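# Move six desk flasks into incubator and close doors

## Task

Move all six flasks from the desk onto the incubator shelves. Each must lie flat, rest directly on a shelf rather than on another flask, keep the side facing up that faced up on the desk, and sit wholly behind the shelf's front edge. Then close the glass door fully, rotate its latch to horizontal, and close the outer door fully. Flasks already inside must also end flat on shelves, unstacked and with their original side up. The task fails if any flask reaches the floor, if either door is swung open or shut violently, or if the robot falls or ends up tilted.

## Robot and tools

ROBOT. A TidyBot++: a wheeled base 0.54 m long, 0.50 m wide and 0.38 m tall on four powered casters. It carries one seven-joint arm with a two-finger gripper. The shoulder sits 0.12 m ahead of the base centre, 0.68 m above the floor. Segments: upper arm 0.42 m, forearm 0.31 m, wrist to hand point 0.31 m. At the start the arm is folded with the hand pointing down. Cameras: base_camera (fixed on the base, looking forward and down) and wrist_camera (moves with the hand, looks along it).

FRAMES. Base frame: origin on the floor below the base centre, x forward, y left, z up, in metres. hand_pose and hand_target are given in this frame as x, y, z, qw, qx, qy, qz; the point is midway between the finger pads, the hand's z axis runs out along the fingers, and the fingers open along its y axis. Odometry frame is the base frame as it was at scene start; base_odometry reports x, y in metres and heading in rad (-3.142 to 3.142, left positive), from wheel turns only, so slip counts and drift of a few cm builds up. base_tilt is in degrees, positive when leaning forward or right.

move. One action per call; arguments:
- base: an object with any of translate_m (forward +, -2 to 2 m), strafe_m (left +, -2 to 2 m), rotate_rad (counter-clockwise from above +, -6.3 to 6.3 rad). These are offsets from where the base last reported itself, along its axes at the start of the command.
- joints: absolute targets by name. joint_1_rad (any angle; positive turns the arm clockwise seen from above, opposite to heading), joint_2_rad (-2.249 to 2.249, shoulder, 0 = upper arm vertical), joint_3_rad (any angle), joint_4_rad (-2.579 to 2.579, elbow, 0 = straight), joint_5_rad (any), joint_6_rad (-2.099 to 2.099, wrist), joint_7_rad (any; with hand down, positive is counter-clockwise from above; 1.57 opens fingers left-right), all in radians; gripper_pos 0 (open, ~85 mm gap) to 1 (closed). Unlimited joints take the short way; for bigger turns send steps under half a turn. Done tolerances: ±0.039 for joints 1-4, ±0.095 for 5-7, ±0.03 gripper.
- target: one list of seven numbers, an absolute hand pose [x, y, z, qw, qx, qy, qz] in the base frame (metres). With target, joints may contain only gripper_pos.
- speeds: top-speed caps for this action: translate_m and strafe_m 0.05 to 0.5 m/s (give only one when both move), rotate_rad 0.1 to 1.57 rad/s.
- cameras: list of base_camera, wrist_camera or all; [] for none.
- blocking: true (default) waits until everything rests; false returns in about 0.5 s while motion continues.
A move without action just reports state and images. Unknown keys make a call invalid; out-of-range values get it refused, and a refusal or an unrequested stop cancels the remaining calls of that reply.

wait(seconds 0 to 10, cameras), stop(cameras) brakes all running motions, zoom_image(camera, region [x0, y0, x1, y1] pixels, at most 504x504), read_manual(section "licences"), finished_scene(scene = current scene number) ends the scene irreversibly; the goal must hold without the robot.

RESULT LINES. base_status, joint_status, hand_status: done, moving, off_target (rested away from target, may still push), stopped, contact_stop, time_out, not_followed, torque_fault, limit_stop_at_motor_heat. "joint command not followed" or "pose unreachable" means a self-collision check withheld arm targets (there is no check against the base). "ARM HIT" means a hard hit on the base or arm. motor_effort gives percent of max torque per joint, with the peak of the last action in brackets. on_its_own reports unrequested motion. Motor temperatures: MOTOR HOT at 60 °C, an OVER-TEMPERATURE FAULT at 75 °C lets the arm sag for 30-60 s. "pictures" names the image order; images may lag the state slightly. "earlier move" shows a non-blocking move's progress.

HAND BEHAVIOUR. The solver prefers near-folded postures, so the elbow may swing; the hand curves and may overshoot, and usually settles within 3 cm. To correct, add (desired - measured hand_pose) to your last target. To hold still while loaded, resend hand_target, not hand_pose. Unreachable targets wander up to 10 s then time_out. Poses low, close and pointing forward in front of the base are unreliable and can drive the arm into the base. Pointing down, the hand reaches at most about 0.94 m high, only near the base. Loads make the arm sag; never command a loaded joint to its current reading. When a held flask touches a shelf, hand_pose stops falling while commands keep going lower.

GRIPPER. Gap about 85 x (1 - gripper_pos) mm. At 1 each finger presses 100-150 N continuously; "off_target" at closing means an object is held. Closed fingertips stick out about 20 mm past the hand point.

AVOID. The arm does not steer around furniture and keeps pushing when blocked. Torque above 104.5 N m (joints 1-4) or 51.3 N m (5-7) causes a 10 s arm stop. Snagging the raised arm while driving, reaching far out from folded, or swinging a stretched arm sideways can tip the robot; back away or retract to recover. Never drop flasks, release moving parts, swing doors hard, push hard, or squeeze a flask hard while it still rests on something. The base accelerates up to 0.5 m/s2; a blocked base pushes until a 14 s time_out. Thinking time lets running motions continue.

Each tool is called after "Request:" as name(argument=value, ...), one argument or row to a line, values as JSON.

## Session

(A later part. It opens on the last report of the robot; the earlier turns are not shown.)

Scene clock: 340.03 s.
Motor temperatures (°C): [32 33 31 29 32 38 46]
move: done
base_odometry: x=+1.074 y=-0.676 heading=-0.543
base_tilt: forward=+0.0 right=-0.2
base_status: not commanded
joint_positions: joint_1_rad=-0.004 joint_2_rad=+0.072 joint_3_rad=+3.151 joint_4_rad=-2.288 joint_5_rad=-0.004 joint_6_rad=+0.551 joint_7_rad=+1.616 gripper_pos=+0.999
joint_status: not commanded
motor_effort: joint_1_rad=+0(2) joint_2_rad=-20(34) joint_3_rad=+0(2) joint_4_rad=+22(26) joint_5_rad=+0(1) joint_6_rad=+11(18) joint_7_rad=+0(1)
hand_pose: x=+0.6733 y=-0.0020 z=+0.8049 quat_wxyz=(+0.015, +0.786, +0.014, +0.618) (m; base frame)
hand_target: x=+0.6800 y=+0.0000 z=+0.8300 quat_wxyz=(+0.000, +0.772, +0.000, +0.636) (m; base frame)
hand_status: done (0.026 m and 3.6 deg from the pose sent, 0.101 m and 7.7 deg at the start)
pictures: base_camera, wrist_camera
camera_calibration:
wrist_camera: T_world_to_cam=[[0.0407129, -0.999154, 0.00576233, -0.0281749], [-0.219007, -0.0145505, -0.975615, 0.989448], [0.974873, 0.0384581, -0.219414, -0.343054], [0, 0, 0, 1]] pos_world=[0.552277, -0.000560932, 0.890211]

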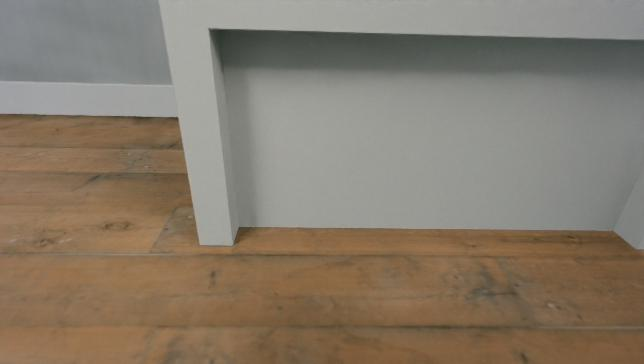

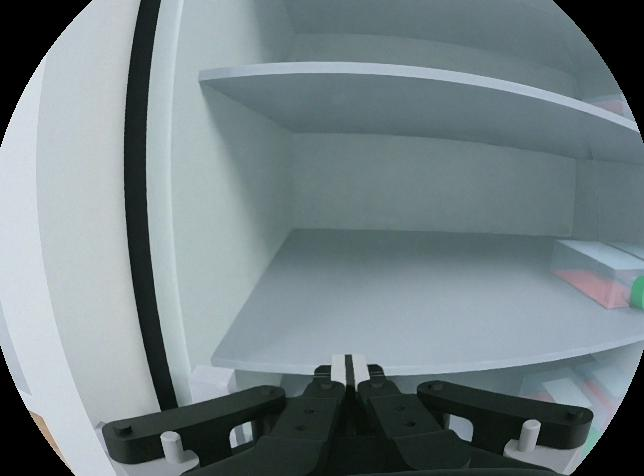

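Request:
move(
  base={"strafe_m": 0.024},
  speeds={"strafe_m": 0.06},
  cameras=[],
)

Request:
move(
  base={"strafe_m": -0.02},
  speeds={"strafe_m": 0.1},
  cameras=[],
)

Request:
move(
  base={"translate_m": -0.13, "strafe_m": 0.06},
  speeds={"translate_m": 0.15},
  joints={"gripper_pos": 0.1},
)

Scene clock: 349.20 s.
Motor temperatures (°C): [32 33 31 29 32 38 46]
move: done
base_odometry: x=+1.087 y=-0.656 heading=-0.543
base_tilt: forward=+0.0 right=-0.2
base_status: done
joint_positions: joint_1_rad=-0.002 joint_2_rad=+0.071 joint_3_rad=+3.158 joint_4_rad=-2.287 joint_5_rad=-0.004 joint_6_rad=+0.551 joint_7_rad=+1.616 gripper_pos=+0.999
joint_status: not commanded
motor_effort: joint_1_rad=-1(4) joint_2_rad=-20(21) joint_3_rad=-2(3) joint_4_rad=+24(27) joint_5_rad=+0(2) joint_6_rad=+11(13) joint_7_rad=-1(1)
hand_pose: x=+0.6734 y=-0.0071 z=+0.8060 quat_wxyz=(+0.019, +0.785, +0.010, +0.619) (m; base frame)
hand_target: x=+0.6800 y=+0.0000 z=+0.8300 quat_wxyz=(+0.000, +0.772, +0.000, +0.636) (m; base frame)
hand_status: not commanded
pictures: none
No camera images: "cameras" was empty.

Scene clock: 349.90 s.
Motor temperatures (°C): [32 33 31 29 32 38 46]
move: done
base_odometry: x=+1.076 y=-0.672 heading=-0.543
base_tilt: forward=+0.0 right=-0.2
base_status: done
joint_positions: joint_1_rad=-0.009 joint_2_rad=+0.068 joint_3_rad=+3.146 joint_4_rad=-2.286 joint_5_rad=-0.004 joint_6_rad=+0.551 joint_7_rad=+1.616 gripper_pos=+0.999
joint_status: not commanded
motor_effort: joint_1_rad=+0(3) joint_2_rad=-21(22) joint_3_rad=+1(4) joint_4_rad=+23(26) joint_5_rad=-1(2) joint_6_rad=+12(12) joint_7_rad=+0(1)
hand_pose: x=+0.6736 y=+0.0032 z=+0.8083 quat_wxyz=(+0.012, +0.784, +0.018, +0.620) (m; base frame)
hand_target: x=+0.6800 y=+0.0000 z=+0.8300 quat_wxyz=(+0.000, +0.772, +0.000, +0.636) (m; base frame)
hand_status: not commanded
pictures: none
No camera images: "cameras" was empty.

Scene clock: 351.50 s.
Motor temperatures (°C): [32 33 31 29 32 38 46]
move: done
base_odometry: x=+0.996 y=-0.554 heading=-0.543
base_tilt: forward=-0.1 right=-0.2
base_status: done
joint_positions: joint_1_rad=-0.009 joint_2_rad=+0.067 joint_3_rad=+3.147 joint_4_rad=-2.268 joint_5_rad=-0.004 joint_6_rad=+0.551 joint_7_rad=+1.616 gripper_pos=+0.100
joint_status: all done
motor_effort: joint_1_rad=+1(2) joint_2_rad=-21(24) joint_3_rad=+0(2) joint_4_rad=+20(22) joint_5_rad=-1(1) joint_6_rad=+8(11) joint_7_rad=+0(1)
hand_pose: x=+0.6786 y=+0.0026 z=+0.8184 quat_wxyz=(+0.013, +0.778, +0.017, +0.628) (m; base frame)
hand_target: x=+0.6800 y=+0.0000 z=+0.8300 quat_wxyz=(+0.000, +0.772, +0.000, +0.636) (m; base frame)
hand_status: not commanded
pictures: base_camera, wrist_camera
camera_calibration:
wrist_camera: T_world_to_cam=[[0.049004, -0.998776, 0.00668582, -0.0302215], [-0.194217, -0.0160947, -0.980827, 0.991206], [0.979734, 0.0467659, -0.194768, -0.368893], [0, 0, 0, 1]] pos_world=[0.555407, 0.0030203, 0.900554]

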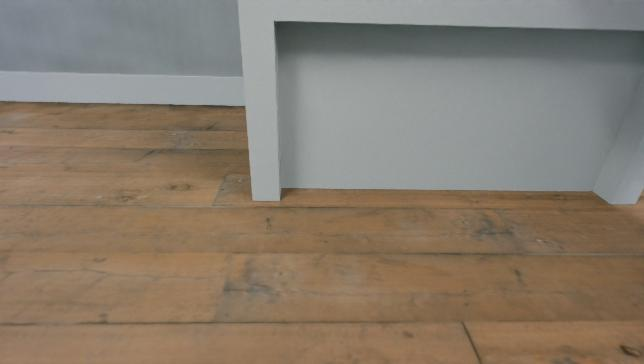

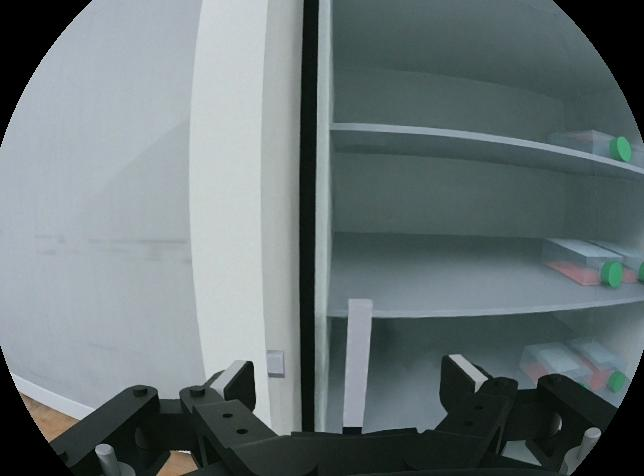

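Request:
move(
  base={"strafe_m": -0.012},
  joints={"gripper_pos": 0.5},
  target=[0.68, 0.0, 0.815, 0, 0.7716, 0, 0.636],
  cameras=[],
)

Request:
move(
  base={"translate_m": 0.115},
  speeds={"translate_m": 0.1},
)

Request:
move(
  joints={"gripper_pos": 0.95},
)

Scene clock: 364.27 s.
Motor temperatures (°C): [32 32 31 29 32 38 46]
move: done
base_odometry: x=+0.990 y=-0.564 heading=-0.543
base_tilt: forward=-0.1 right=-0.2
base_status: done
joint_positions: joint_1_rad=-0.007 joint_2_rad=+0.077 joint_3_rad=+3.151 joint_4_rad=-2.285 joint_5_rad=-0.004 joint_6_rad=+0.581 joint_7_rad=+1.616 gripper_pos=+0.500
joint_status: all done
motor_effort: joint_1_rad=+0(2) joint_2_rad=-21(22) joint_3_rad=+0(3) joint_4_rad=+19(20) joint_5_rad=-1(1) joint_6_rad=+9(10) joint_7_rad=+0(1)
hand_pose: x=+0.6769 y=-0.0002 z=+0.8128 quat_wxyz=(+0.015, +0.777, +0.015, +0.629) (m; base frame)
hand_target: x=+0.6800 y=+0.0000 z=+0.8150 quat_wxyz=(+0.000, +0.772, +0.000, +0.636) (m; base frame)
hand_status: done (0.004 m and 2.6 deg from the pose sent, 0.005 m and 2.7 deg at the start)
pictures: none
No camera images: "cameras" was empty.

Scene clock: 365.97 s.
Motor temperatures (°C): [32 32 31 29 32 38 46]
move: done
base_odometry: x=+1.088 y=-0.623 heading=-0.544
base_tilt: forward=+0.0 right=-0.2
base_status: done
joint_positions: joint_1_rad=-0.007 joint_2_rad=+0.080 joint_3_rad=+3.151 joint_4_rad=-2.286 joint_5_rad=-0.004 joint_6_rad=+0.581 joint_7_rad=+1.616 gripper_pos=+0.500
joint_status: not commanded
motor_effort: joint_1_rad=-1(1) joint_2_rad=-22(24) joint_3_rad=+0(1) joint_4_rad=+19(21) joint_5_rad=+0(1) joint_6_rad=+9(10) joint_7_rad=-1(2)
hand_pose: x=+0.6771 y=-0.0002 z=+0.8107 quat_wxyz=(+0.015, +0.778, +0.015, +0.627) (m; base frame)
hand_target: x=+0.6800 y=+0.0000 z=+0.8150 quat_wxyz=(+0.000, +0.772, +0.000, +0.636) (m; base frame)
hand_status: not commanded
pictures: base_camera, wrist_camera
camera_calibration:
wrist_camera: T_world_to_cam=[[0.0438027, -0.999015, 0.00709264, -0.0296733], [-0.195498, -0.0155335, -0.980581, 0.984053], [0.979725, 0.0415655, -0.195986, -0.36786], [0, 0, 0, 1]] pos_world=[0.554082, 0.000932011, 0.893059]

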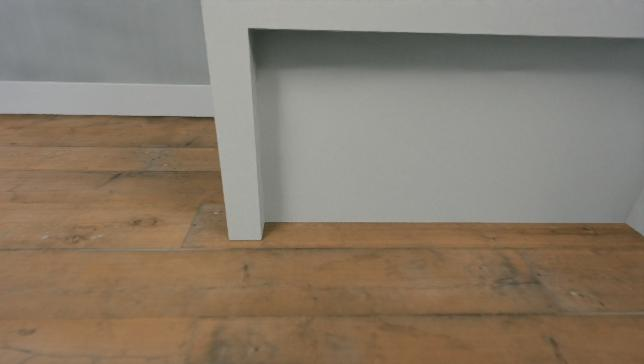

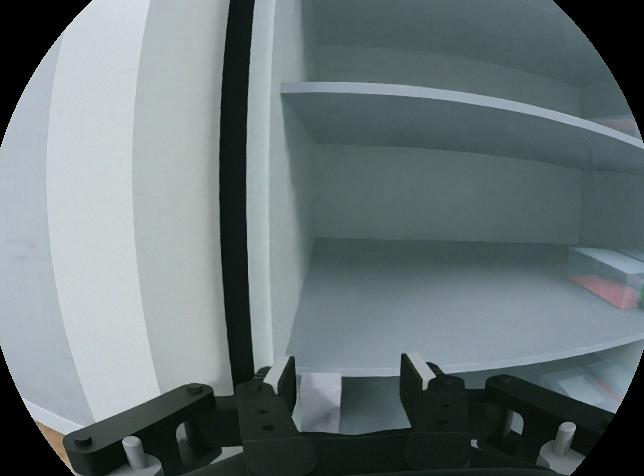

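Scene clock: 366.80 s.
Motor temperatures (°C): [32 32 31 29 32 38 46]
move: off_target
base_odometry: x=+1.088 y=-0.623 heading=-0.543
base_tilt: forward=+0.0 right=-0.3
base_status: not commanded
joint_positions: joint_1_rad=-0.013 joint_2_rad=+0.078 joint_3_rad=+3.140 joint_4_rad=-2.286 joint_5_rad=-0.003 joint_6_rad=+0.583 joint_7_rad=+1.616 gripper_pos=+0.861
joint_status: gripper_pos off_target (ended at +0.861, target +0.950)
motor_effort: joint_1_rad=+3(6) joint_2_rad=-18(22) joint_3_rad=+3(7) joint_4_rad=+19(21) joint_5_rad=-2(3) joint_6_rad=+9(11) joint_7_rad=-1(1)
hand_pose: x=+0.6766 y=+0.0092 z=+0.8124 quat_wxyz=(+0.009, +0.777, +0.021, +0.629) (m; base frame)
hand_target: x=+0.6800 y=+0.0000 z=+0.8150 quat_wxyz=(+0.000, +0.772, +0.000, +0.636) (m; base frame)
hand_status: not commanded
pictures: base_camera, wrist_camera
camera_calibration:
wrist_camera: T_world_to_cam=[[0.0608514, -0.998126, 0.00646353, -0.0313677], [-0.191335, -0.0180198, -0.981359, 0.983582], [0.979637, 0.0584804, -0.192073, -0.370712], [0, 0, 0, 1]] pos_world=[0.553265, 0.00809441, 0.894247]

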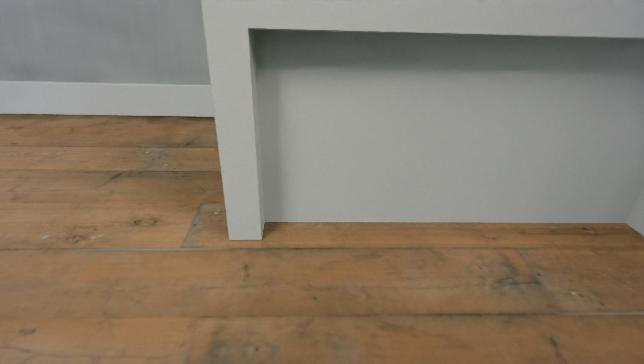

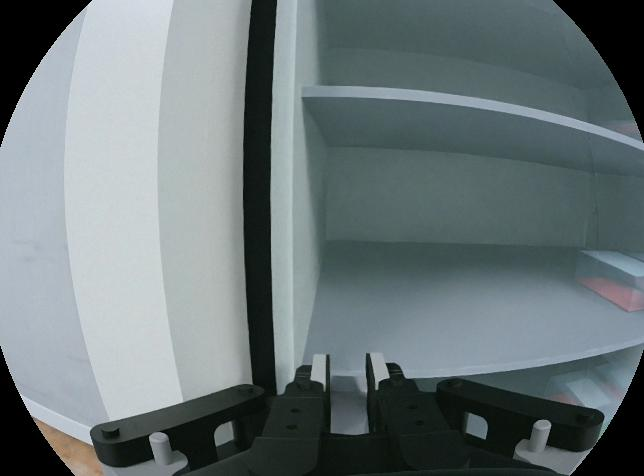

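Request:
move(
  base={"translate_m": -0.0733, "strafe_m": -0.1137, "rotate_rad": 0.15},
  speeds={"translate_m": 0.08, "rotate_rad": 0.1},
)

Request:
move(
  base={"translate_m": -0.0733, "strafe_m": -0.1137, "rotate_rad": 0.15},
  speeds={"translate_m": 0.09, "rotate_rad": 0.1},
)

Scene clock: 379.07 s.
Motor temperatures (°C): [32 32 31 29 32 38 46]
move: done
base_odometry: x=+0.967 y=-0.683 heading=-0.392
base_tilt: forward=-0.1 right=-0.2
base_status: done
joint_positions: joint_1_rad=-0.010 joint_2_rad=+0.078 joint_3_rad=+3.143 joint_4_rad=-2.286 joint_5_rad=-0.003 joint_6_rad=+0.584 joint_7_rad=+1.616 gripper_pos=+0.862
joint_status: not commanded
motor_effort: joint_1_rad=+1(4) joint_2_rad=-20(23) joint_3_rad=+2(4) joint_4_rad=+18(21) joint_5_rad=-1(2) joint_6_rad=+8(10) joint_7_rad=+0(2)
hand_pose: x=+0.6768 y=+0.0057 z=+0.8124 quat_wxyz=(+0.011, +0.777, +0.019, +0.629) (m; base frame)
hand_target: x=+0.6800 y=+0.0000 z=+0.8150 quat_wxyz=(+0.000, +0.772, +0.000, +0.636) (m; base frame)
hand_status: not commanded
pictures: base_camera, wrist_camera
camera_calibration:
wrist_camera: T_world_to_cam=[[0.054594, -0.998485, 0.00682937, -0.0309208], [-0.19103, -0.0171576, -0.981434, 0.983362], [0.980065, 0.0522759, -0.191677, -0.371296], [0, 0, 0, 1]] pos_world=[0.553434, 0.00540804, 0.894147]

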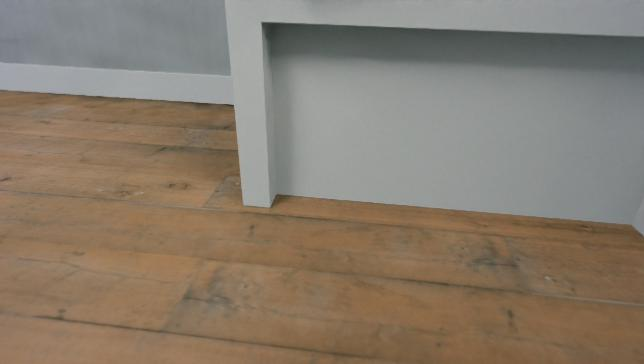

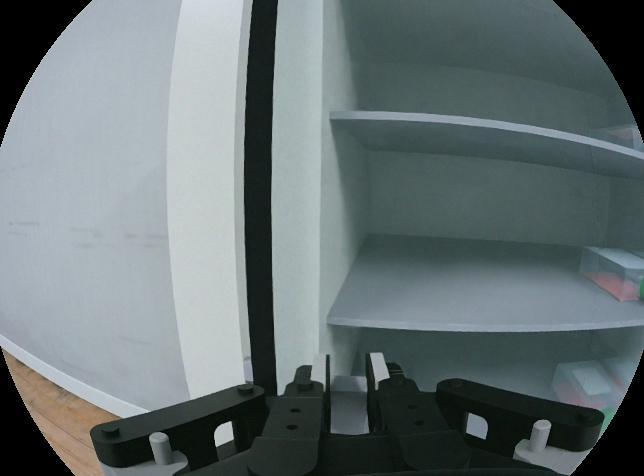

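Scene clock: 381.13 s.
Motor temperatures (°C): [32 32 31 29 32 38 46]
move: done
base_odometry: x=+0.855 y=-0.760 heading=-0.242
base_tilt: forward=-0.1 right=-0.2
base_status: done
joint_positions: joint_1_rad=-0.010 joint_2_rad=+0.079 joint_3_rad=+3.144 joint_4_rad=-2.286 joint_5_rad=-0.003 joint_6_rad=+0.585 joint_7_rad=+1.616 gripper_pos=+0.862
joint_status: not commanded
motor_effort: joint_1_rad=+1(4) joint_2_rad=-19(24) joint_3_rad=+2(4) joint_4_rad=+18(21) joint_5_rad=-1(2) joint_6_rad=+8(10) joint_7_rad=+0(2)
hand_pose: x=+0.6769 y=+0.0051 z=+0.8123 quat_wxyz=(+0.012, +0.777, +0.019, +0.629) (m; base frame)
hand_target: x=+0.6800 y=+0.0000 z=+0.8150 quat_wxyz=(+0.000, +0.772, +0.000, +0.636) (m; base frame)
hand_status: not commanded
pictures: base_camera, wrist_camera
camera_calibration:
wrist_camera: T_world_to_cam=[[0.053608, -0.998537, 0.00705597, -0.030979], [-0.190526, -0.0171645, -0.981532, 0.983084], [0.980217, 0.0512736, -0.191167, -0.371922], [0, 0, 0, 1]] pos_world=[0.553528, 0.00501026, 0.894047]

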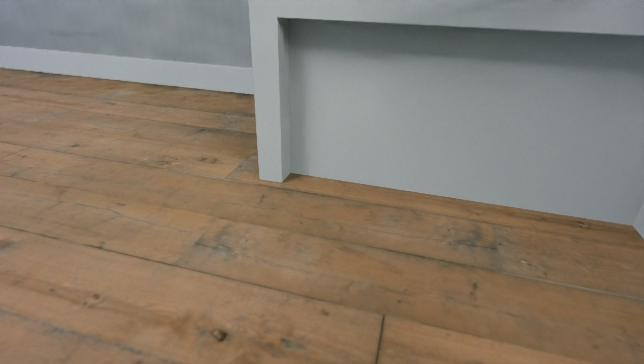

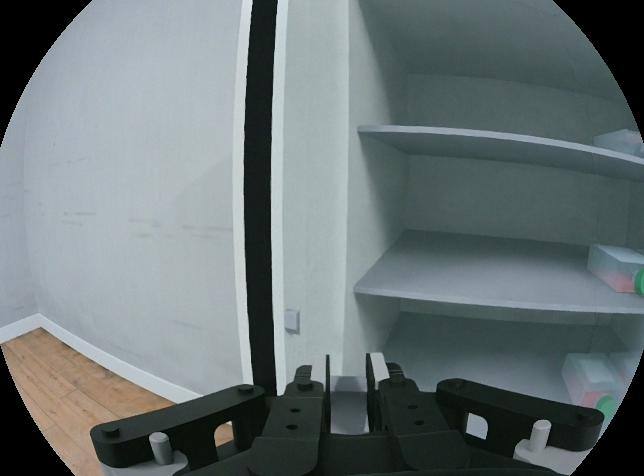

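Request:
move(
  base={"translate_m": -0.0733, "strafe_m": -0.1137, "rotate_rad": 0.15},
  speeds={"translate_m": 0.09, "rotate_rad": 0.1},
  cameras=[],
)

Request:
move(
  base={"translate_m": -0.051, "strafe_m": -0.0746, "rotate_rad": 0.1},
  speeds={"translate_m": 0.09, "rotate_rad": 0.1},
  cameras=[],
)

Request:
move(
  joints={"gripper_pos": 0.5},
  cameras=[],
)

Request:
move(
  base={"translate_m": -0.15},
  speeds={"translate_m": 0.15},
)

Scene clock: 391.77 s.
Motor temperatures (°C): [32 32 31 29 32 38 46]
move: done
base_odometry: x=+0.757 y=-0.853 heading=-0.092
base_tilt: forward=-0.1 right=-0.2
base_status: done
joint_positions: joint_1_rad=-0.010 joint_2_rad=+0.079 joint_3_rad=+3.145 joint_4_rad=-2.287 joint_5_rad=-0.003 joint_6_rad=+0.587 joint_7_rad=+1.616 gripper_pos=+0.862
joint_status: not commanded
motor_effort: joint_1_rad=+1(4) joint_2_rad=-19(22) joint_3_rad=+2(4) joint_4_rad=+17(21) joint_5_rad=-2(2) joint_6_rad=+8(10) joint_7_rad=-1(2)
hand_pose: x=+0.6770 y=+0.0046 z=+0.8123 quat_wxyz=(+0.012, +0.777, +0.019, +0.629) (m; base frame)
hand_target: x=+0.6800 y=+0.0000 z=+0.8150 quat_wxyz=(+0.000, +0.772, +0.000, +0.636) (m; base frame)
hand_status: not commanded
pictures: none
No camera images: "cameras" was empty.

Scene clock: 393.47 s.
Motor temperatures (°C): [32 32 31 29 32 38 46]
move: done
base_odometry: x=+0.699 y=-0.922 heading=+0.008
base_tilt: forward=-0.1 right=-0.2
base_status: done
joint_positions: joint_1_rad=-0.011 joint_2_rad=+0.080 joint_3_rad=+3.146 joint_4_rad=-2.287 joint_5_rad=-0.003 joint_6_rad=+0.587 joint_7_rad=+1.616 gripper_pos=+0.862
joint_status: not commanded
motor_effort: joint_1_rad=+1(3) joint_2_rad=-19(21) joint_3_rad=+1(4) joint_4_rad=+18(21) joint_5_rad=-1(2) joint_6_rad=+7(10) joint_7_rad=+0(2)
hand_pose: x=+0.6771 y=+0.0043 z=+0.8123 quat_wxyz=(+0.012, +0.777, +0.018, +0.630) (m; base frame)
hand_target: x=+0.6800 y=+0.0000 z=+0.8150 quat_wxyz=(+0.000, +0.772, +0.000, +0.636) (m; base frame)
hand_status: not commanded
pictures: none
No camera images: "cameras" was empty.

Scene clock: 394.27 s.
Motor temperatures (°C): [32 32 31 29 32 38 46]
move: done
base_odometry: x=+0.699 y=-0.922 heading=+0.008
base_tilt: forward=+0.0 right=-0.3
base_status: not commanded
joint_positions: joint_1_rad=-0.011 joint_2_rad=+0.080 joint_3_rad=+3.146 joint_4_rad=-2.287 joint_5_rad=-0.003 joint_6_rad=+0.587 joint_7_rad=+1.616 gripper_pos=+0.500
joint_status: all done
motor_effort: joint_1_rad=+0(1) joint_2_rad=-21(22) joint_3_rad=+0(1) joint_4_rad=+19(20) joint_5_rad=-1(1) joint_6_rad=+9(10) joint_7_rad=+0(2)
hand_pose: x=+0.6770 y=+0.0042 z=+0.8122 quat_wxyz=(+0.012, +0.777, +0.018, +0.630) (m; base frame)
hand_target: x=+0.6800 y=+0.0000 z=+0.8150 quat_wxyz=(+0.000, +0.772, +0.000, +0.636) (m; base frame)
hand_status: not commanded
pictures: none
No camera images: "cameras" was empty.

Scene clock: 395.93 s.
Motor temperatures (°C): [32 32 31 29 32 38 46]
move: done
base_odometry: x=+0.549 y=-0.924 heading=+0.009
base_tilt: forward=-0.1 right=-0.1
base_status: done
joint_positions: joint_1_rad=-0.011 joint_2_rad=+0.081 joint_3_rad=+3.146 joint_4_rad=-2.287 joint_5_rad=-0.003 joint_6_rad=+0.587 joint_7_rad=+1.616 gripper_pos=+0.500
joint_status: not commanded
motor_effort: joint_1_rad=+0(2) joint_2_rad=-21(25) joint_3_rad=+0(2) joint_4_rad=+19(20) joint_5_rad=-1(1) joint_6_rad=+10(10) joint_7_rad=+0(1)
hand_pose: x=+0.6772 y=+0.0042 z=+0.8113 quat_wxyz=(+0.012, +0.777, +0.018, +0.629) (m; base frame)
hand_target: x=+0.6800 y=+0.0000 z=+0.8150 quat_wxyz=(+0.000, +0.772, +0.000, +0.636) (m; base frame)
hand_status: not commanded
pictures: base_camera, wrist_camera
camera_calibration:
wrist_camera: T_world_to_cam=[[0.0520519, -0.998618, 0.00731881, -0.0310564], [-0.191651, -0.0171816, -0.981313, 0.982675], [0.980082, 0.0496765, -0.19228, -0.371269], [0, 0, 0, 1]] pos_world=[0.553821, 0.00431381, 0.893151]

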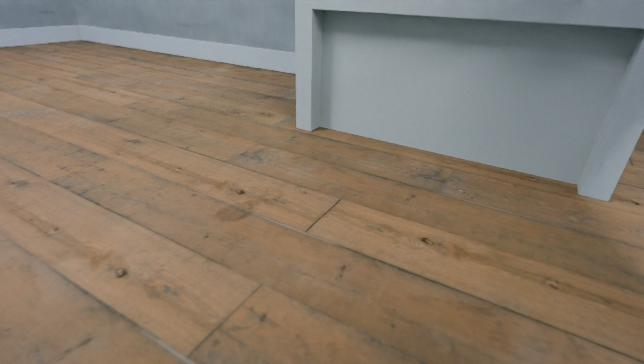

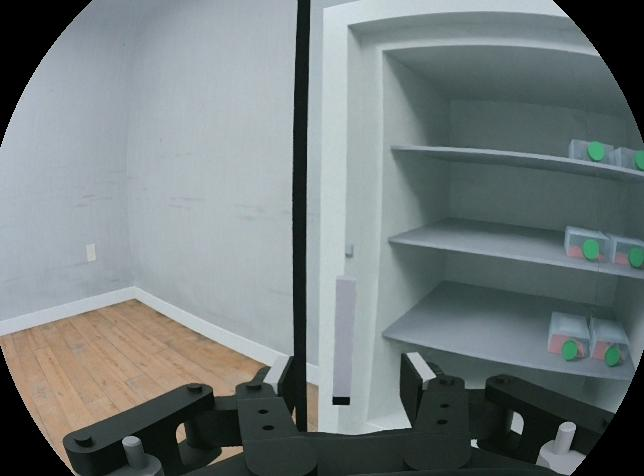

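Request:
move(
  base={"translate_m": 0.097, "strafe_m": 0.763, "rotate_rad": -0.55},
  joints={"gripper_pos": 1.0},
)

Scene clock: 423.20 s.
Motor temperatures (°C): [32 32 31 29 32 38 46]
move: done
base_odometry: x=+0.639 y=-0.160 heading=-0.543
base_tilt: forward=-0.1 right=-0.2
base_status: done
joint_positions: joint_1_rad=-0.006 joint_2_rad=+0.081 joint_3_rad=+3.155 joint_4_rad=-2.287 joint_5_rad=-0.003 joint_6_rad=+0.587 joint_7_rad=+1.616 gripper_pos=+0.999
joint_status: all done
motor_effort: joint_1_rad=+0(3) joint_2_rad=-21(23) joint_3_rad=+0(3) joint_4_rad=+19(20) joint_5_rad=+0(1) joint_6_rad=+9(10) joint_7_rad=+0(1)
hand_pose: x=+0.6773 y=-0.0034 z=+0.8113 quat_wxyz=(+0.017, +0.777, +0.013, +0.629) (m; base frame)
hand_target: x=+0.6800 y=+0.0000 z=+0.8150 quat_wxyz=(+0.000, +0.772, +0.000, +0.636) (m; base frame)
hand_status: not commanded
pictures: base_camera, wrist_camera
camera_calibration:
wrist_camera: T_world_to_cam=[[0.0382266, -0.999236, 0.00807632, -0.0299432], [-0.191839, -0.0152704, -0.981308, 0.982706], [0.980682, 0.0359627, -0.192276, -0.371462], [0, 0, 0, 1]] pos_world=[0.553952, -0.00155521, 0.893155]

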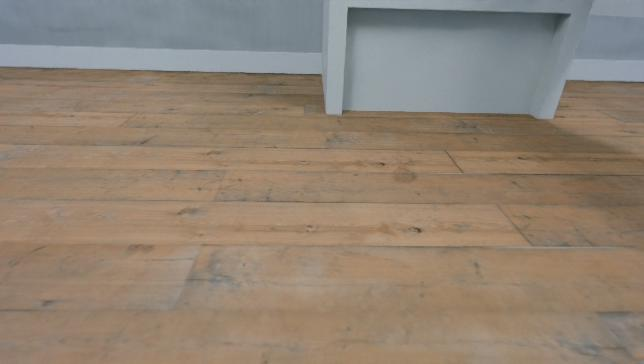

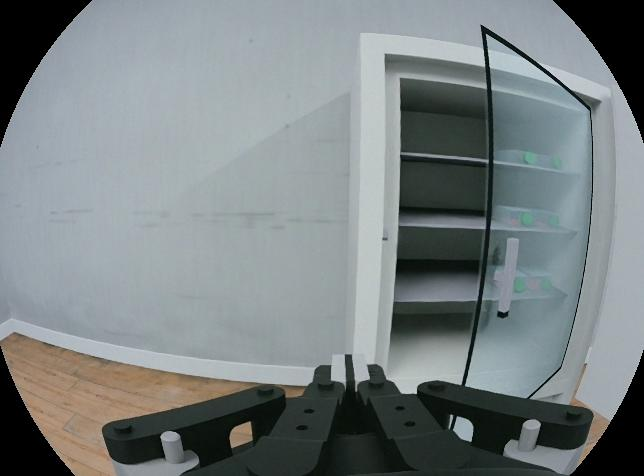

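Request:
move(
  base={"translate_m": 0.52},
  speeds={"translate_m": 0.3},
)

Request:
move(
  base={"translate_m": -0.05, "strafe_m": -0.22},
  speeds={"strafe_m": 0.15},
)

Scene clock: 435.47 s.
Motor temperatures (°C): [32 32 31 29 32 38 46]
move: done
base_odometry: x=+1.085 y=-0.428 heading=-0.542
base_tilt: forward=+0.0 right=-0.2
base_status: done
joint_positions: joint_1_rad=-0.006 joint_2_rad=+0.083 joint_3_rad=+3.155 joint_4_rad=-2.288 joint_5_rad=-0.003 joint_6_rad=+0.587 joint_7_rad=+1.616 gripper_pos=+0.999
joint_status: not commanded
motor_effort: joint_1_rad=+0(2) joint_2_rad=-21(24) joint_3_rad=+0(2) joint_4_rad=+19(20) joint_5_rad=+0(1) joint_6_rad=+10(10) joint_7_rad=-1(1)
hand_pose: x=+0.6772 y=-0.0034 z=+0.8101 quat_wxyz=(+0.017, +0.778, +0.013, +0.628) (m; base frame)
hand_target: x=+0.6800 y=+0.0000 z=+0.8150 quat_wxyz=(+0.000, +0.772, +0.000, +0.636) (m; base frame)
hand_status: not commanded
pictures: base_camera, wrist_camera
camera_calibration:
wrist_camera: T_world_to_cam=[[0.038242, -0.999237, 0.00799059, -0.029871], [-0.193938, -0.0152662, -0.980895, 0.982543], [0.980268, 0.0359617, -0.194373, -0.369653], [0, 0, 0, 1]] pos_world=[0.554053, -0.00155521, 0.89216]

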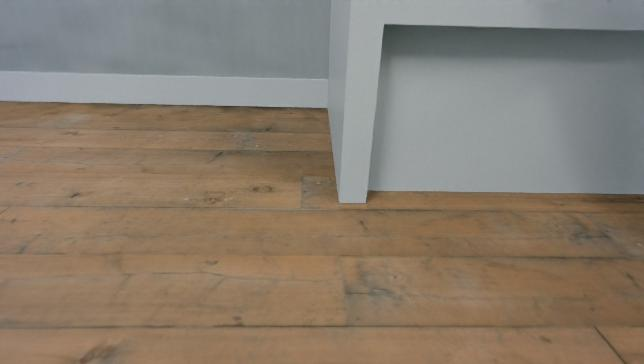

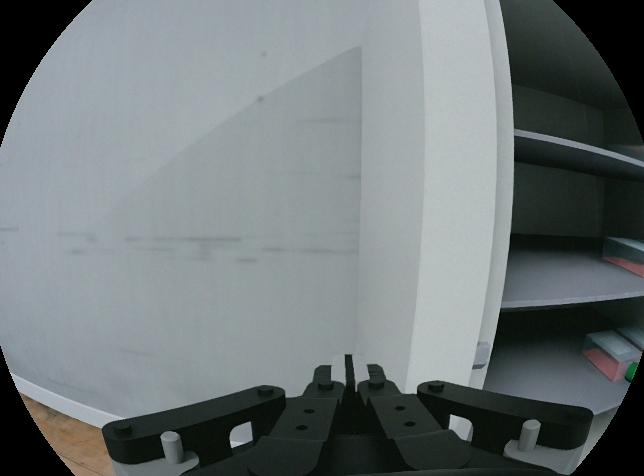

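Scene clock: 437.57 s.
Motor temperatures (°C): [32 32 31 29 32 38 46]
move: done
base_odometry: x=+0.928 y=-0.591 heading=-0.542
base_tilt: forward=+0.0 right=-0.2
base_status: done
joint_positions: joint_1_rad=-0.009 joint_2_rad=+0.083 joint_3_rad=+3.152 joint_4_rad=-2.288 joint_5_rad=+0.002 joint_6_rad=+0.587 joint_7_rad=+1.616 gripper_pos=+0.999
joint_status: not commanded
motor_effort: joint_1_rad=+0(8) joint_2_rad=-21(23) joint_3_rad=+0(8) joint_4_rad=+19(21) joint_5_rad=-1(4) joint_6_rad=+10(11) joint_7_rad=-1(3)
hand_pose: x=+0.6771 y=+0.0009 z=+0.8098 quat_wxyz=(+0.015, +0.778, +0.018, +0.628) (m; base frame)
hand_target: x=+0.6800 y=+0.0000 z=+0.8150 quat_wxyz=(+0.000, +0.772, +0.000, +0.636) (m; base frame)
hand_status: not commanded
pictures: base_camera, wrist_camera
camera_calibration:
wrist_camera: T_world_to_cam=[[0.0479922, -0.998785, 0.0111777, -0.0347308], [-0.194247, -0.0203094, -0.980742, 0.98243], [0.979778, 0.0448967, -0.194986, -0.36886], [0, 0, 0, 1]] pos_world=[0.553902, 0.00182461, 0.891977]

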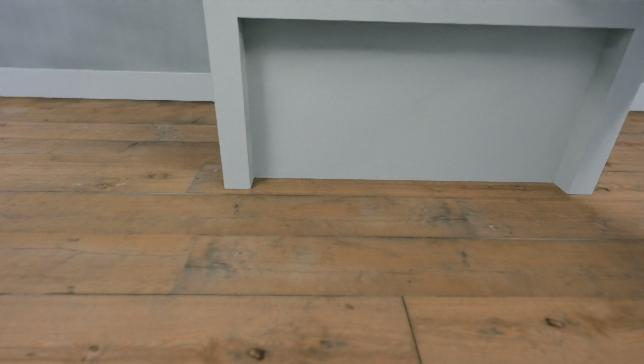

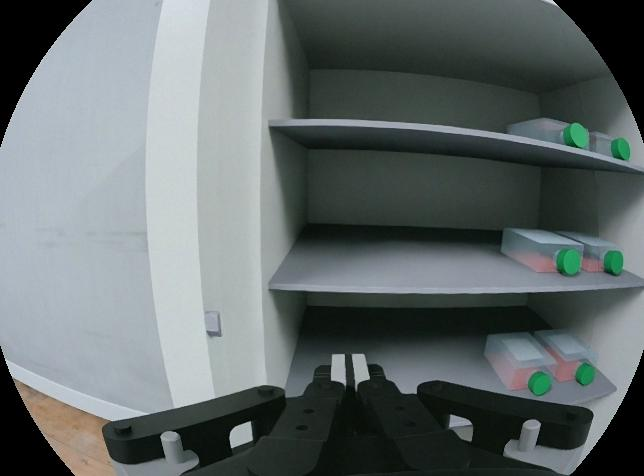

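Request:
move(
  base={"translate_m": -0.05, "strafe_m": -0.3},
  speeds={"strafe_m": 0.2},
)

Request:
move(
  base={"translate_m": -0.25, "strafe_m": -0.12},
  speeds={"translate_m": 0.2},
)

Scene clock: 444.70 s.
Motor temperatures (°C): [32 32 31 29 32 38 46]
move: done
base_odometry: x=+0.731 y=-0.822 heading=-0.542
base_tilt: forward=-0.1 right=-0.2
base_status: done
joint_positions: joint_1_rad=-0.008 joint_2_rad=+0.083 joint_3_rad=+3.152 joint_4_rad=-2.288 joint_5_rad=+0.002 joint_6_rad=+0.587 joint_7_rad=+1.616 gripper_pos=+0.999
joint_status: not commanded
motor_effort: joint_1_rad=+0(2) joint_2_rad=-21(25) joint_3_rad=+0(2) joint_4_rad=+20(20) joint_5_rad=-1(1) joint_6_rad=+9(10) joint_7_rad=-1(1)
hand_pose: x=+0.6771 y=+0.0006 z=+0.8097 quat_wxyz=(+0.015, +0.778, +0.018, +0.628) (m; base frame)
hand_target: x=+0.6800 y=+0.0000 z=+0.8150 quat_wxyz=(+0.000, +0.772, +0.000, +0.636) (m; base frame)
hand_status: not commanded
pictures: base_camera, wrist_camera
camera_calibration:
wrist_camera: T_world_to_cam=[[0.0474839, -0.99881, 0.0111657, -0.0346407], [-0.19455, -0.0202121, -0.980684, 0.982464], [0.979743, 0.0443944, -0.195278, -0.368685], [0, 0, 0, 1]] pos_world=[0.554, 0.00162574, 0.891878]

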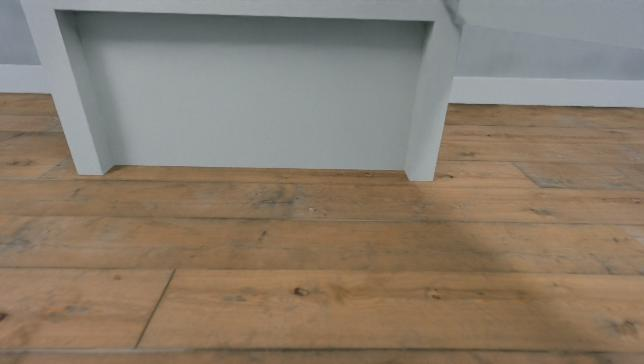

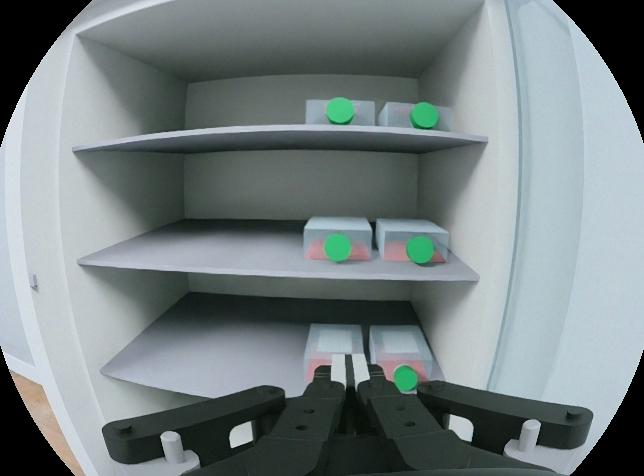

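Scene clock: 446.87 s.
Motor temperatures (°C): [32 32 31 29 32 38 46]
move: done
base_odometry: x=+0.454 y=-0.796 heading=-0.542
base_tilt: forward=-0.1 right=-0.2
base_status: done
joint_positions: joint_1_rad=-0.009 joint_2_rad=+0.084 joint_3_rad=+3.150 joint_4_rad=-2.288 joint_5_rad=+0.002 joint_6_rad=+0.587 joint_7_rad=+1.616 gripper_pos=+0.999
joint_status: not commanded
motor_effort: joint_1_rad=+0(4) joint_2_rad=-21(25) joint_3_rad=+0(4) joint_4_rad=+19(20) joint_5_rad=-1(2) joint_6_rad=+10(10) joint_7_rad=-1(1)
hand_pose: x=+0.6773 y=+0.0023 z=+0.8092 quat_wxyz=(+0.014, +0.778, +0.019, +0.627) (m; base frame)
hand_target: x=+0.6800 y=+0.0000 z=+0.8150 quat_wxyz=(+0.000, +0.772, +0.000, +0.636) (m; base frame)
hand_status: not commanded
pictures: base_camera, wrist_camera
camera_calibration:
wrist_camera: T_world_to_cam=[[0.0507525, -0.99865, 0.0110631, -0.0350758], [-0.195401, -0.0207926, -0.980503, 0.982453], [0.979409, 0.0476012, -0.196193, -0.368042], [0, 0, 0, 1]] pos_world=[0.554216, 0.00291856, 0.891479]

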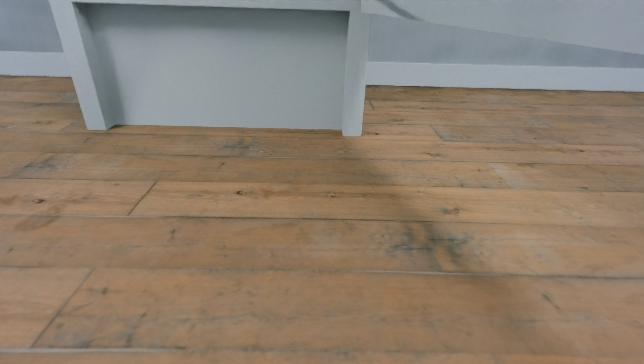

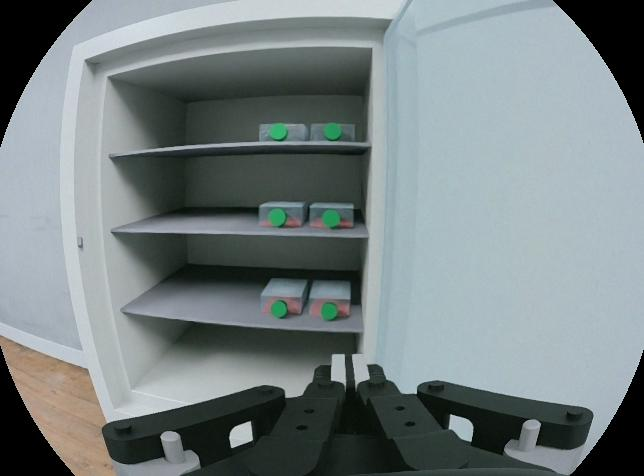

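Request:
move(
  base={"translate_m": -0.8, "strafe_m": 0.3},
  joints={"joint_1_rad": 0.0, "joint_2_rad": -0.24, "joint_3_rad": 3.1416, "joint_4_rad": -1.635, "joint_5_rad": 0, "joint_6_rad": -0.61, "joint_7_rad": 1.66, "gripper_pos": 0.4},
  cameras=[],
)

Request:
move(
  base={"rotate_rad": 1.6},
)

Scene clock: 469.30 s.
Motor temperatures (°C): [32 32 31 29 32 38 46]
move: done
base_odometry: x=-0.077 y=-0.127 heading=-0.542
base_tilt: forward=-0.1 right=-0.1
base_status: done
joint_positions: joint_1_rad=-0.009 joint_2_rad=-0.236 joint_3_rad=+3.149 joint_4_rad=-1.658 joint_5_rad=+0.002 joint_6_rad=-0.568 joint_7_rad=+1.616 gripper_pos=+0.400
joint_status: all done
motor_effort: joint_1_rad=+0(2) joint_2_rad=-14(25) joint_3_rad=+0(2) joint_4_rad=+24(24) joint_5_rad=-1(1) joint_6_rad=+9(10) joint_7_rad=-1(2)
hand_pose: x=+0.6160 y=+0.0015 z=+1.0109 quat_wxyz=(+0.012, +0.838, +0.020, +0.544) (m; base frame)
hand_target: x=+0.6109 y=+0.0014 z=+1.0146 quat_wxyz=(+0.024, +0.842, +0.038, +0.538) (m; base frame)
hand_status: not commanded
pictures: none
No camera images: "cameras" was empty.

Scene clock: 471.63 s.
Motor temperatures (°C): [32 32 31 29 32 38 46]
move: done
base_odometry: x=-0.077 y=-0.127 heading=+1.057
base_tilt: forward=+0.0 right=-0.3
base_status: done
joint_positions: joint_1_rad=-0.008 joint_2_rad=-0.236 joint_3_rad=+3.139 joint_4_rad=-1.658 joint_5_rad=+0.002 joint_6_rad=-0.569 joint_7_rad=+1.616 gripper_pos=+0.400
joint_status: not commanded
motor_effort: joint_1_rad=+0(3) joint_2_rad=-14(16) joint_3_rad=+0(4) joint_4_rad=+24(24) joint_5_rad=+0(2) joint_6_rad=+8(9) joint_7_rad=+0(1)
hand_pose: x=+0.6157 y=+0.0063 z=+1.0106 quat_wxyz=(+0.011, +0.839, +0.024, +0.544) (m; base frame)
hand_target: x=+0.6109 y=+0.0014 z=+1.0146 quat_wxyz=(+0.024, +0.842, +0.038, +0.538) (m; base frame)
hand_status: not commanded
pictures: base_camera, wrist_camera
camera_calibration:
wrist_camera: T_world_to_cam=[[0.0589988, -0.998257, 0.00163364, -0.0258421], [-0.391629, -0.0246512, -0.919793, 1.22749], [0.91823, 0.0536269, -0.392401, -0.0325087], [0, 0, 0, 1]] pos_world=[0.512096, 0.00620536, 1.11632]

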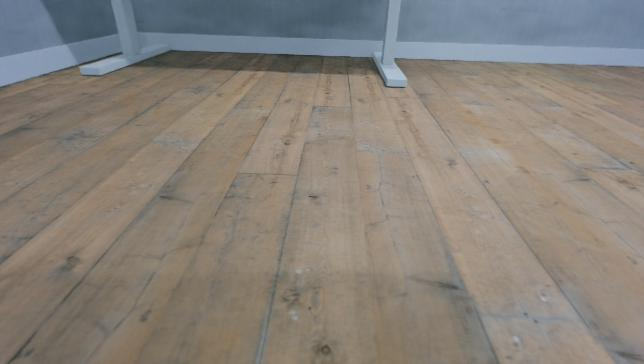

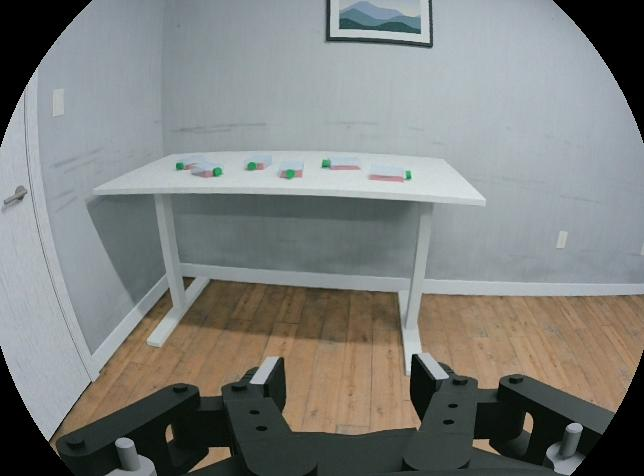

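Request:
move(
  base={"translate_m": 1.15, "strafe_m": 0.0, "rotate_rad": -0.028},
  target=[0.60, 0, 1.01, 0, 0.924, 0, 0.383],
)

Request:
move(
  base={"strafe_m": 0.45},
)

Scene clock: 511.97 s.
Motor temperatures (°C): [32 31 31 29 32 37 46]
move: done
base_odometry: x=+0.489 y=+0.875 heading=+1.030
base_tilt: forward=-0.1 right=-0.2
base_status: done
joint_positions: joint_1_rad=-0.007 joint_2_rad=-0.069 joint_3_rad=+3.151 joint_4_rad=-1.237 joint_5_rad=+0.002 joint_6_rad=-1.163 joint_7_rad=+1.616 gripper_pos=+0.400
joint_status: not commanded
motor_effort: joint_1_rad=+0(2) joint_2_rad=-17(21) joint_3_rad=+0(3) joint_4_rad=+22(25) joint_5_rad=-1(1) joint_6_rad=+7(10) joint_7_rad=-1(1)
hand_pose: x=+0.6049 y=-0.0007 z=+1.0103 quat_wxyz=(+0.010, +0.919, +0.019, +0.394) (m; base frame)
hand_target: x=+0.6000 y=+0.0000 z=+1.0100 quat_wxyz=(+0.000, +0.924, +0.000, +0.383) (m; base frame)
hand_status: done (0.005 m and 2.9 deg from the pose sent, 0.017 m and 21.1 deg at the start)
pictures: base_camera, wrist_camera
camera_calibration:
wrist_camera: T_world_to_cam=[[0.0424403, -0.998969, -0.0161448, -0.00411725], [-0.676311, -0.0168308, -0.736423, 1.20981], [0.735392, 0.042173, -0.676328, 0.375085], [0, 0, 0, 1]] pos_world=[0.542549, 0.000430659, 1.14455]

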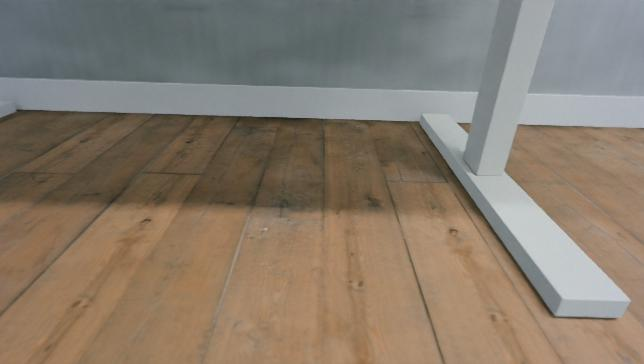

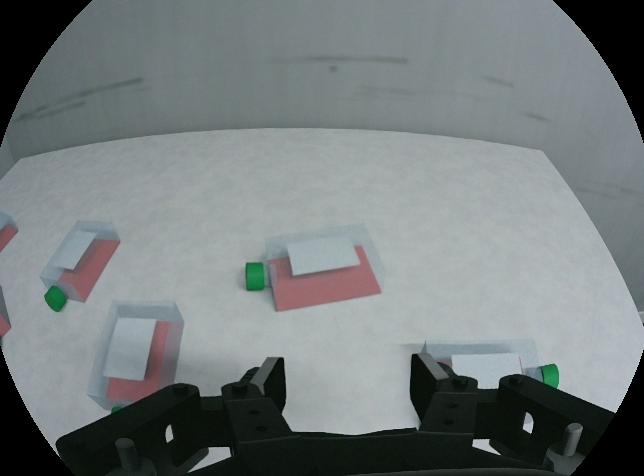

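Scene clock: 514.10 s.
Motor temperatures (°C): [32 31 31 29 32 37 46]
move: done
base_odometry: x=+0.103 y=+1.107 heading=+1.030
base_tilt: forward=+0.0 right=-0.3
base_status: done
joint_positions: joint_1_rad=-0.012 joint_2_rad=-0.069 joint_3_rad=+3.158 joint_4_rad=-1.237 joint_5_rad=+0.002 joint_6_rad=-1.163 joint_7_rad=+1.616 gripper_pos=+0.400
joint_status: not commanded
motor_effort: joint_1_rad=+0(2) joint_2_rad=-18(18) joint_3_rad=+0(3) joint_4_rad=+21(22) joint_5_rad=+0(1) joint_6_rad=+7(8) joint_7_rad=-1(1)
hand_pose: x=+0.6049 y=-0.0018 z=+1.0103 quat_wxyz=(+0.010, +0.919, +0.018, +0.394) (m; base frame)
hand_target: x=+0.6000 y=+0.0000 z=+1.0100 quat_wxyz=(+0.000, +0.924, +0.000, +0.383) (m; base frame)
hand_status: not commanded
pictures: base_camera, wrist_camera
camera_calibration:
wrist_camera: T_world_to_cam=[[0.0404692, -0.999042, -0.016648, -0.00356794], [-0.676447, -0.0151312, -0.736336, 1.20976], [0.735379, 0.0410604, -0.676411, 0.375238], [0, 0, 0, 1]] pos_world=[0.54254, -0.000666849, 1.14455]

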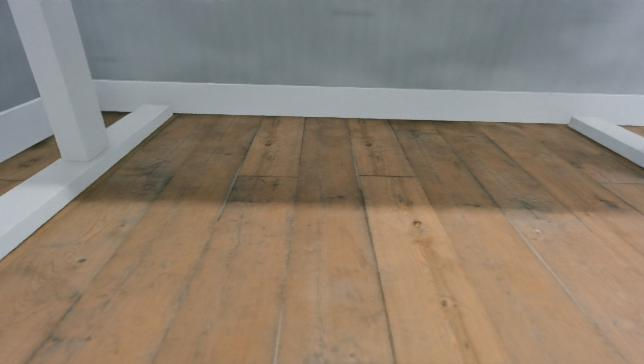

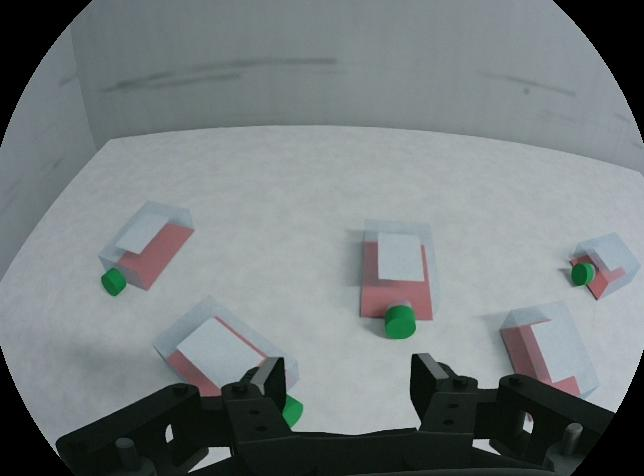

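Request:
move(
  base={"strafe_m": -0.242, "translate_m": 0.03},
  target=[0.57, 0, 0.905, 0, 0.926, 0, 0.377],
)

Scene clock: 586.00 s.
Motor temperatures (°C): [32 31 31 30 32 37 46]
move: done
base_odometry: x=+0.326 y=+1.008 heading=+1.030
base_tilt: forward=+0.0 right=-0.2
base_status: done
joint_positions: joint_1_rad=-0.013 joint_2_rad=-0.159 joint_3_rad=+3.160 joint_4_rad=-1.649 joint_5_rad=+0.002 joint_6_rad=-0.959 joint_7_rad=+1.616 gripper_pos=+0.400
joint_status: not commanded
motor_effort: joint_1_rad=+0(3) joint_2_rad=-15(22) joint_3_rad=+0(3) joint_4_rad=+22(23) joint_5_rad=+0(2) joint_6_rad=+6(7) joint_7_rad=-1(1)
hand_pose: x=+0.5646 y=-0.0025 z=+0.8830 quat_wxyz=(+0.008, +0.940, +0.018, +0.339) (m; base frame)
hand_target: x=+0.5700 y=+0.0000 z=+0.9050 quat_wxyz=(+0.000, +0.926, +0.000, +0.377) (m; base frame)
hand_status: done (0.023 m and 5.2 deg from the pose sent, 0.111 m and 3.2 deg at the start)
pictures: base_camera, wrist_camera
camera_calibration:
wrist_camera: T_world_to_cam=[[0.0373417, -0.999027, -0.0234868, 0.00311332], [-0.758358, -0.0130245, -0.651709, 1.06038], [0.650768, 0.0421473, -0.758106, 0.438711], [0, 0, 0, 1]] pos_world=[0.518529, -0.00156933, 1.02372]

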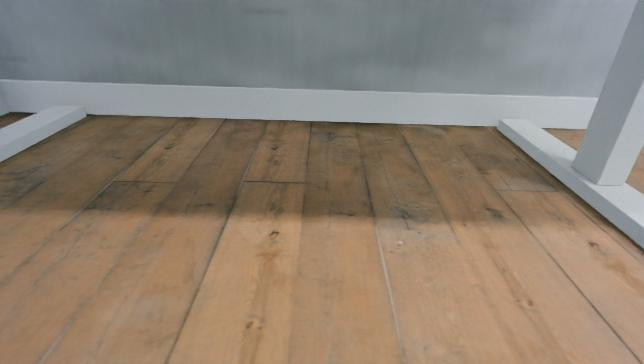

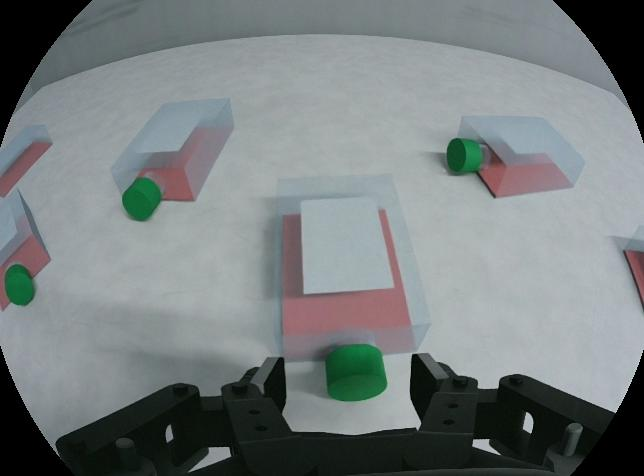

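Request:
move(
)

Scene clock: 623.00 s.
Motor temperatures (°C): [32 31 31 29 32 37 46]
base_odometry: x=+0.326 y=+1.008 heading=+1.030
base_tilt: forward=-0.1 right=-0.2
base_status: done
joint_positions: joint_1_rad=-0.013 joint_2_rad=-0.159 joint_3_rad=+3.160 joint_4_rad=-1.649 joint_5_rad=+0.002 joint_6_rad=-0.957 joint_7_rad=+1.616 gripper_pos=+0.400
joint_status: not commanded
motor_effort: joint_1_rad=+0(3) joint_2_rad=-15(22) joint_3_rad=+0(3) joint_4_rad=+22(23) joint_5_rad=+0(2) joint_6_rad=+7(7) joint_7_rad=-1(1)
hand_pose: x=+0.5650 y=-0.0025 z=+0.8834 quat_wxyz=(+0.008, +0.940, +0.018, +0.340) (m; base frame)
hand_target: x=+0.5700 y=+0.0000 z=+0.9050 quat_wxyz=(+0.000, +0.926, +0.000, +0.377) (m; base frame)
hand_status: done (0.022 m and 5.1 deg from the pose sent, 0.111 m and 3.2 deg at the start)
pictures: base_camera, wrist_camera
camera_calibration:
wrist_camera: T_world_to_cam=[[0.037383, -0.999026, -0.0234218, 0.00302877], [-0.757246, -0.0130263, -0.653, 1.06139], [0.65206, 0.0421472, -0.756995, 0.437067], [0, 0, 0, 1]] pos_world=[0.518626, -0.00156933, 1.02402]

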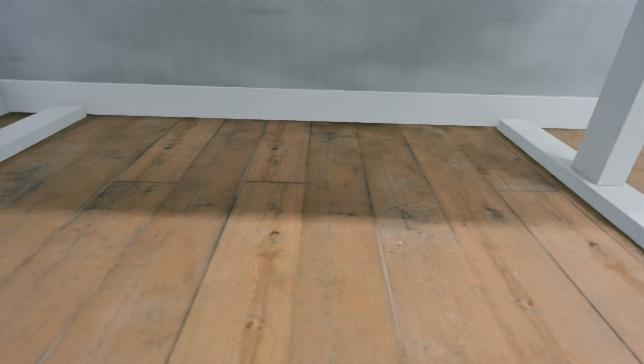

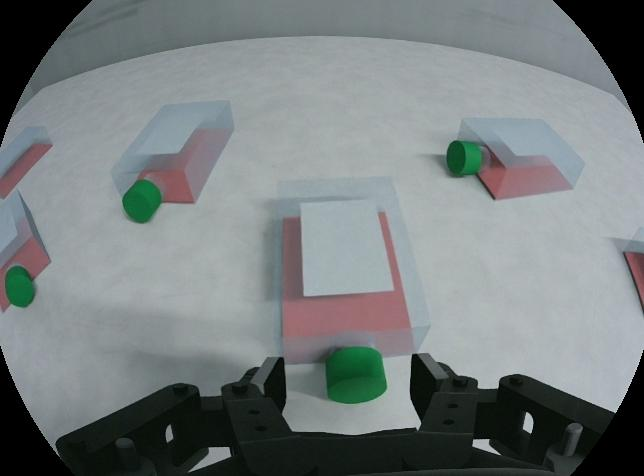

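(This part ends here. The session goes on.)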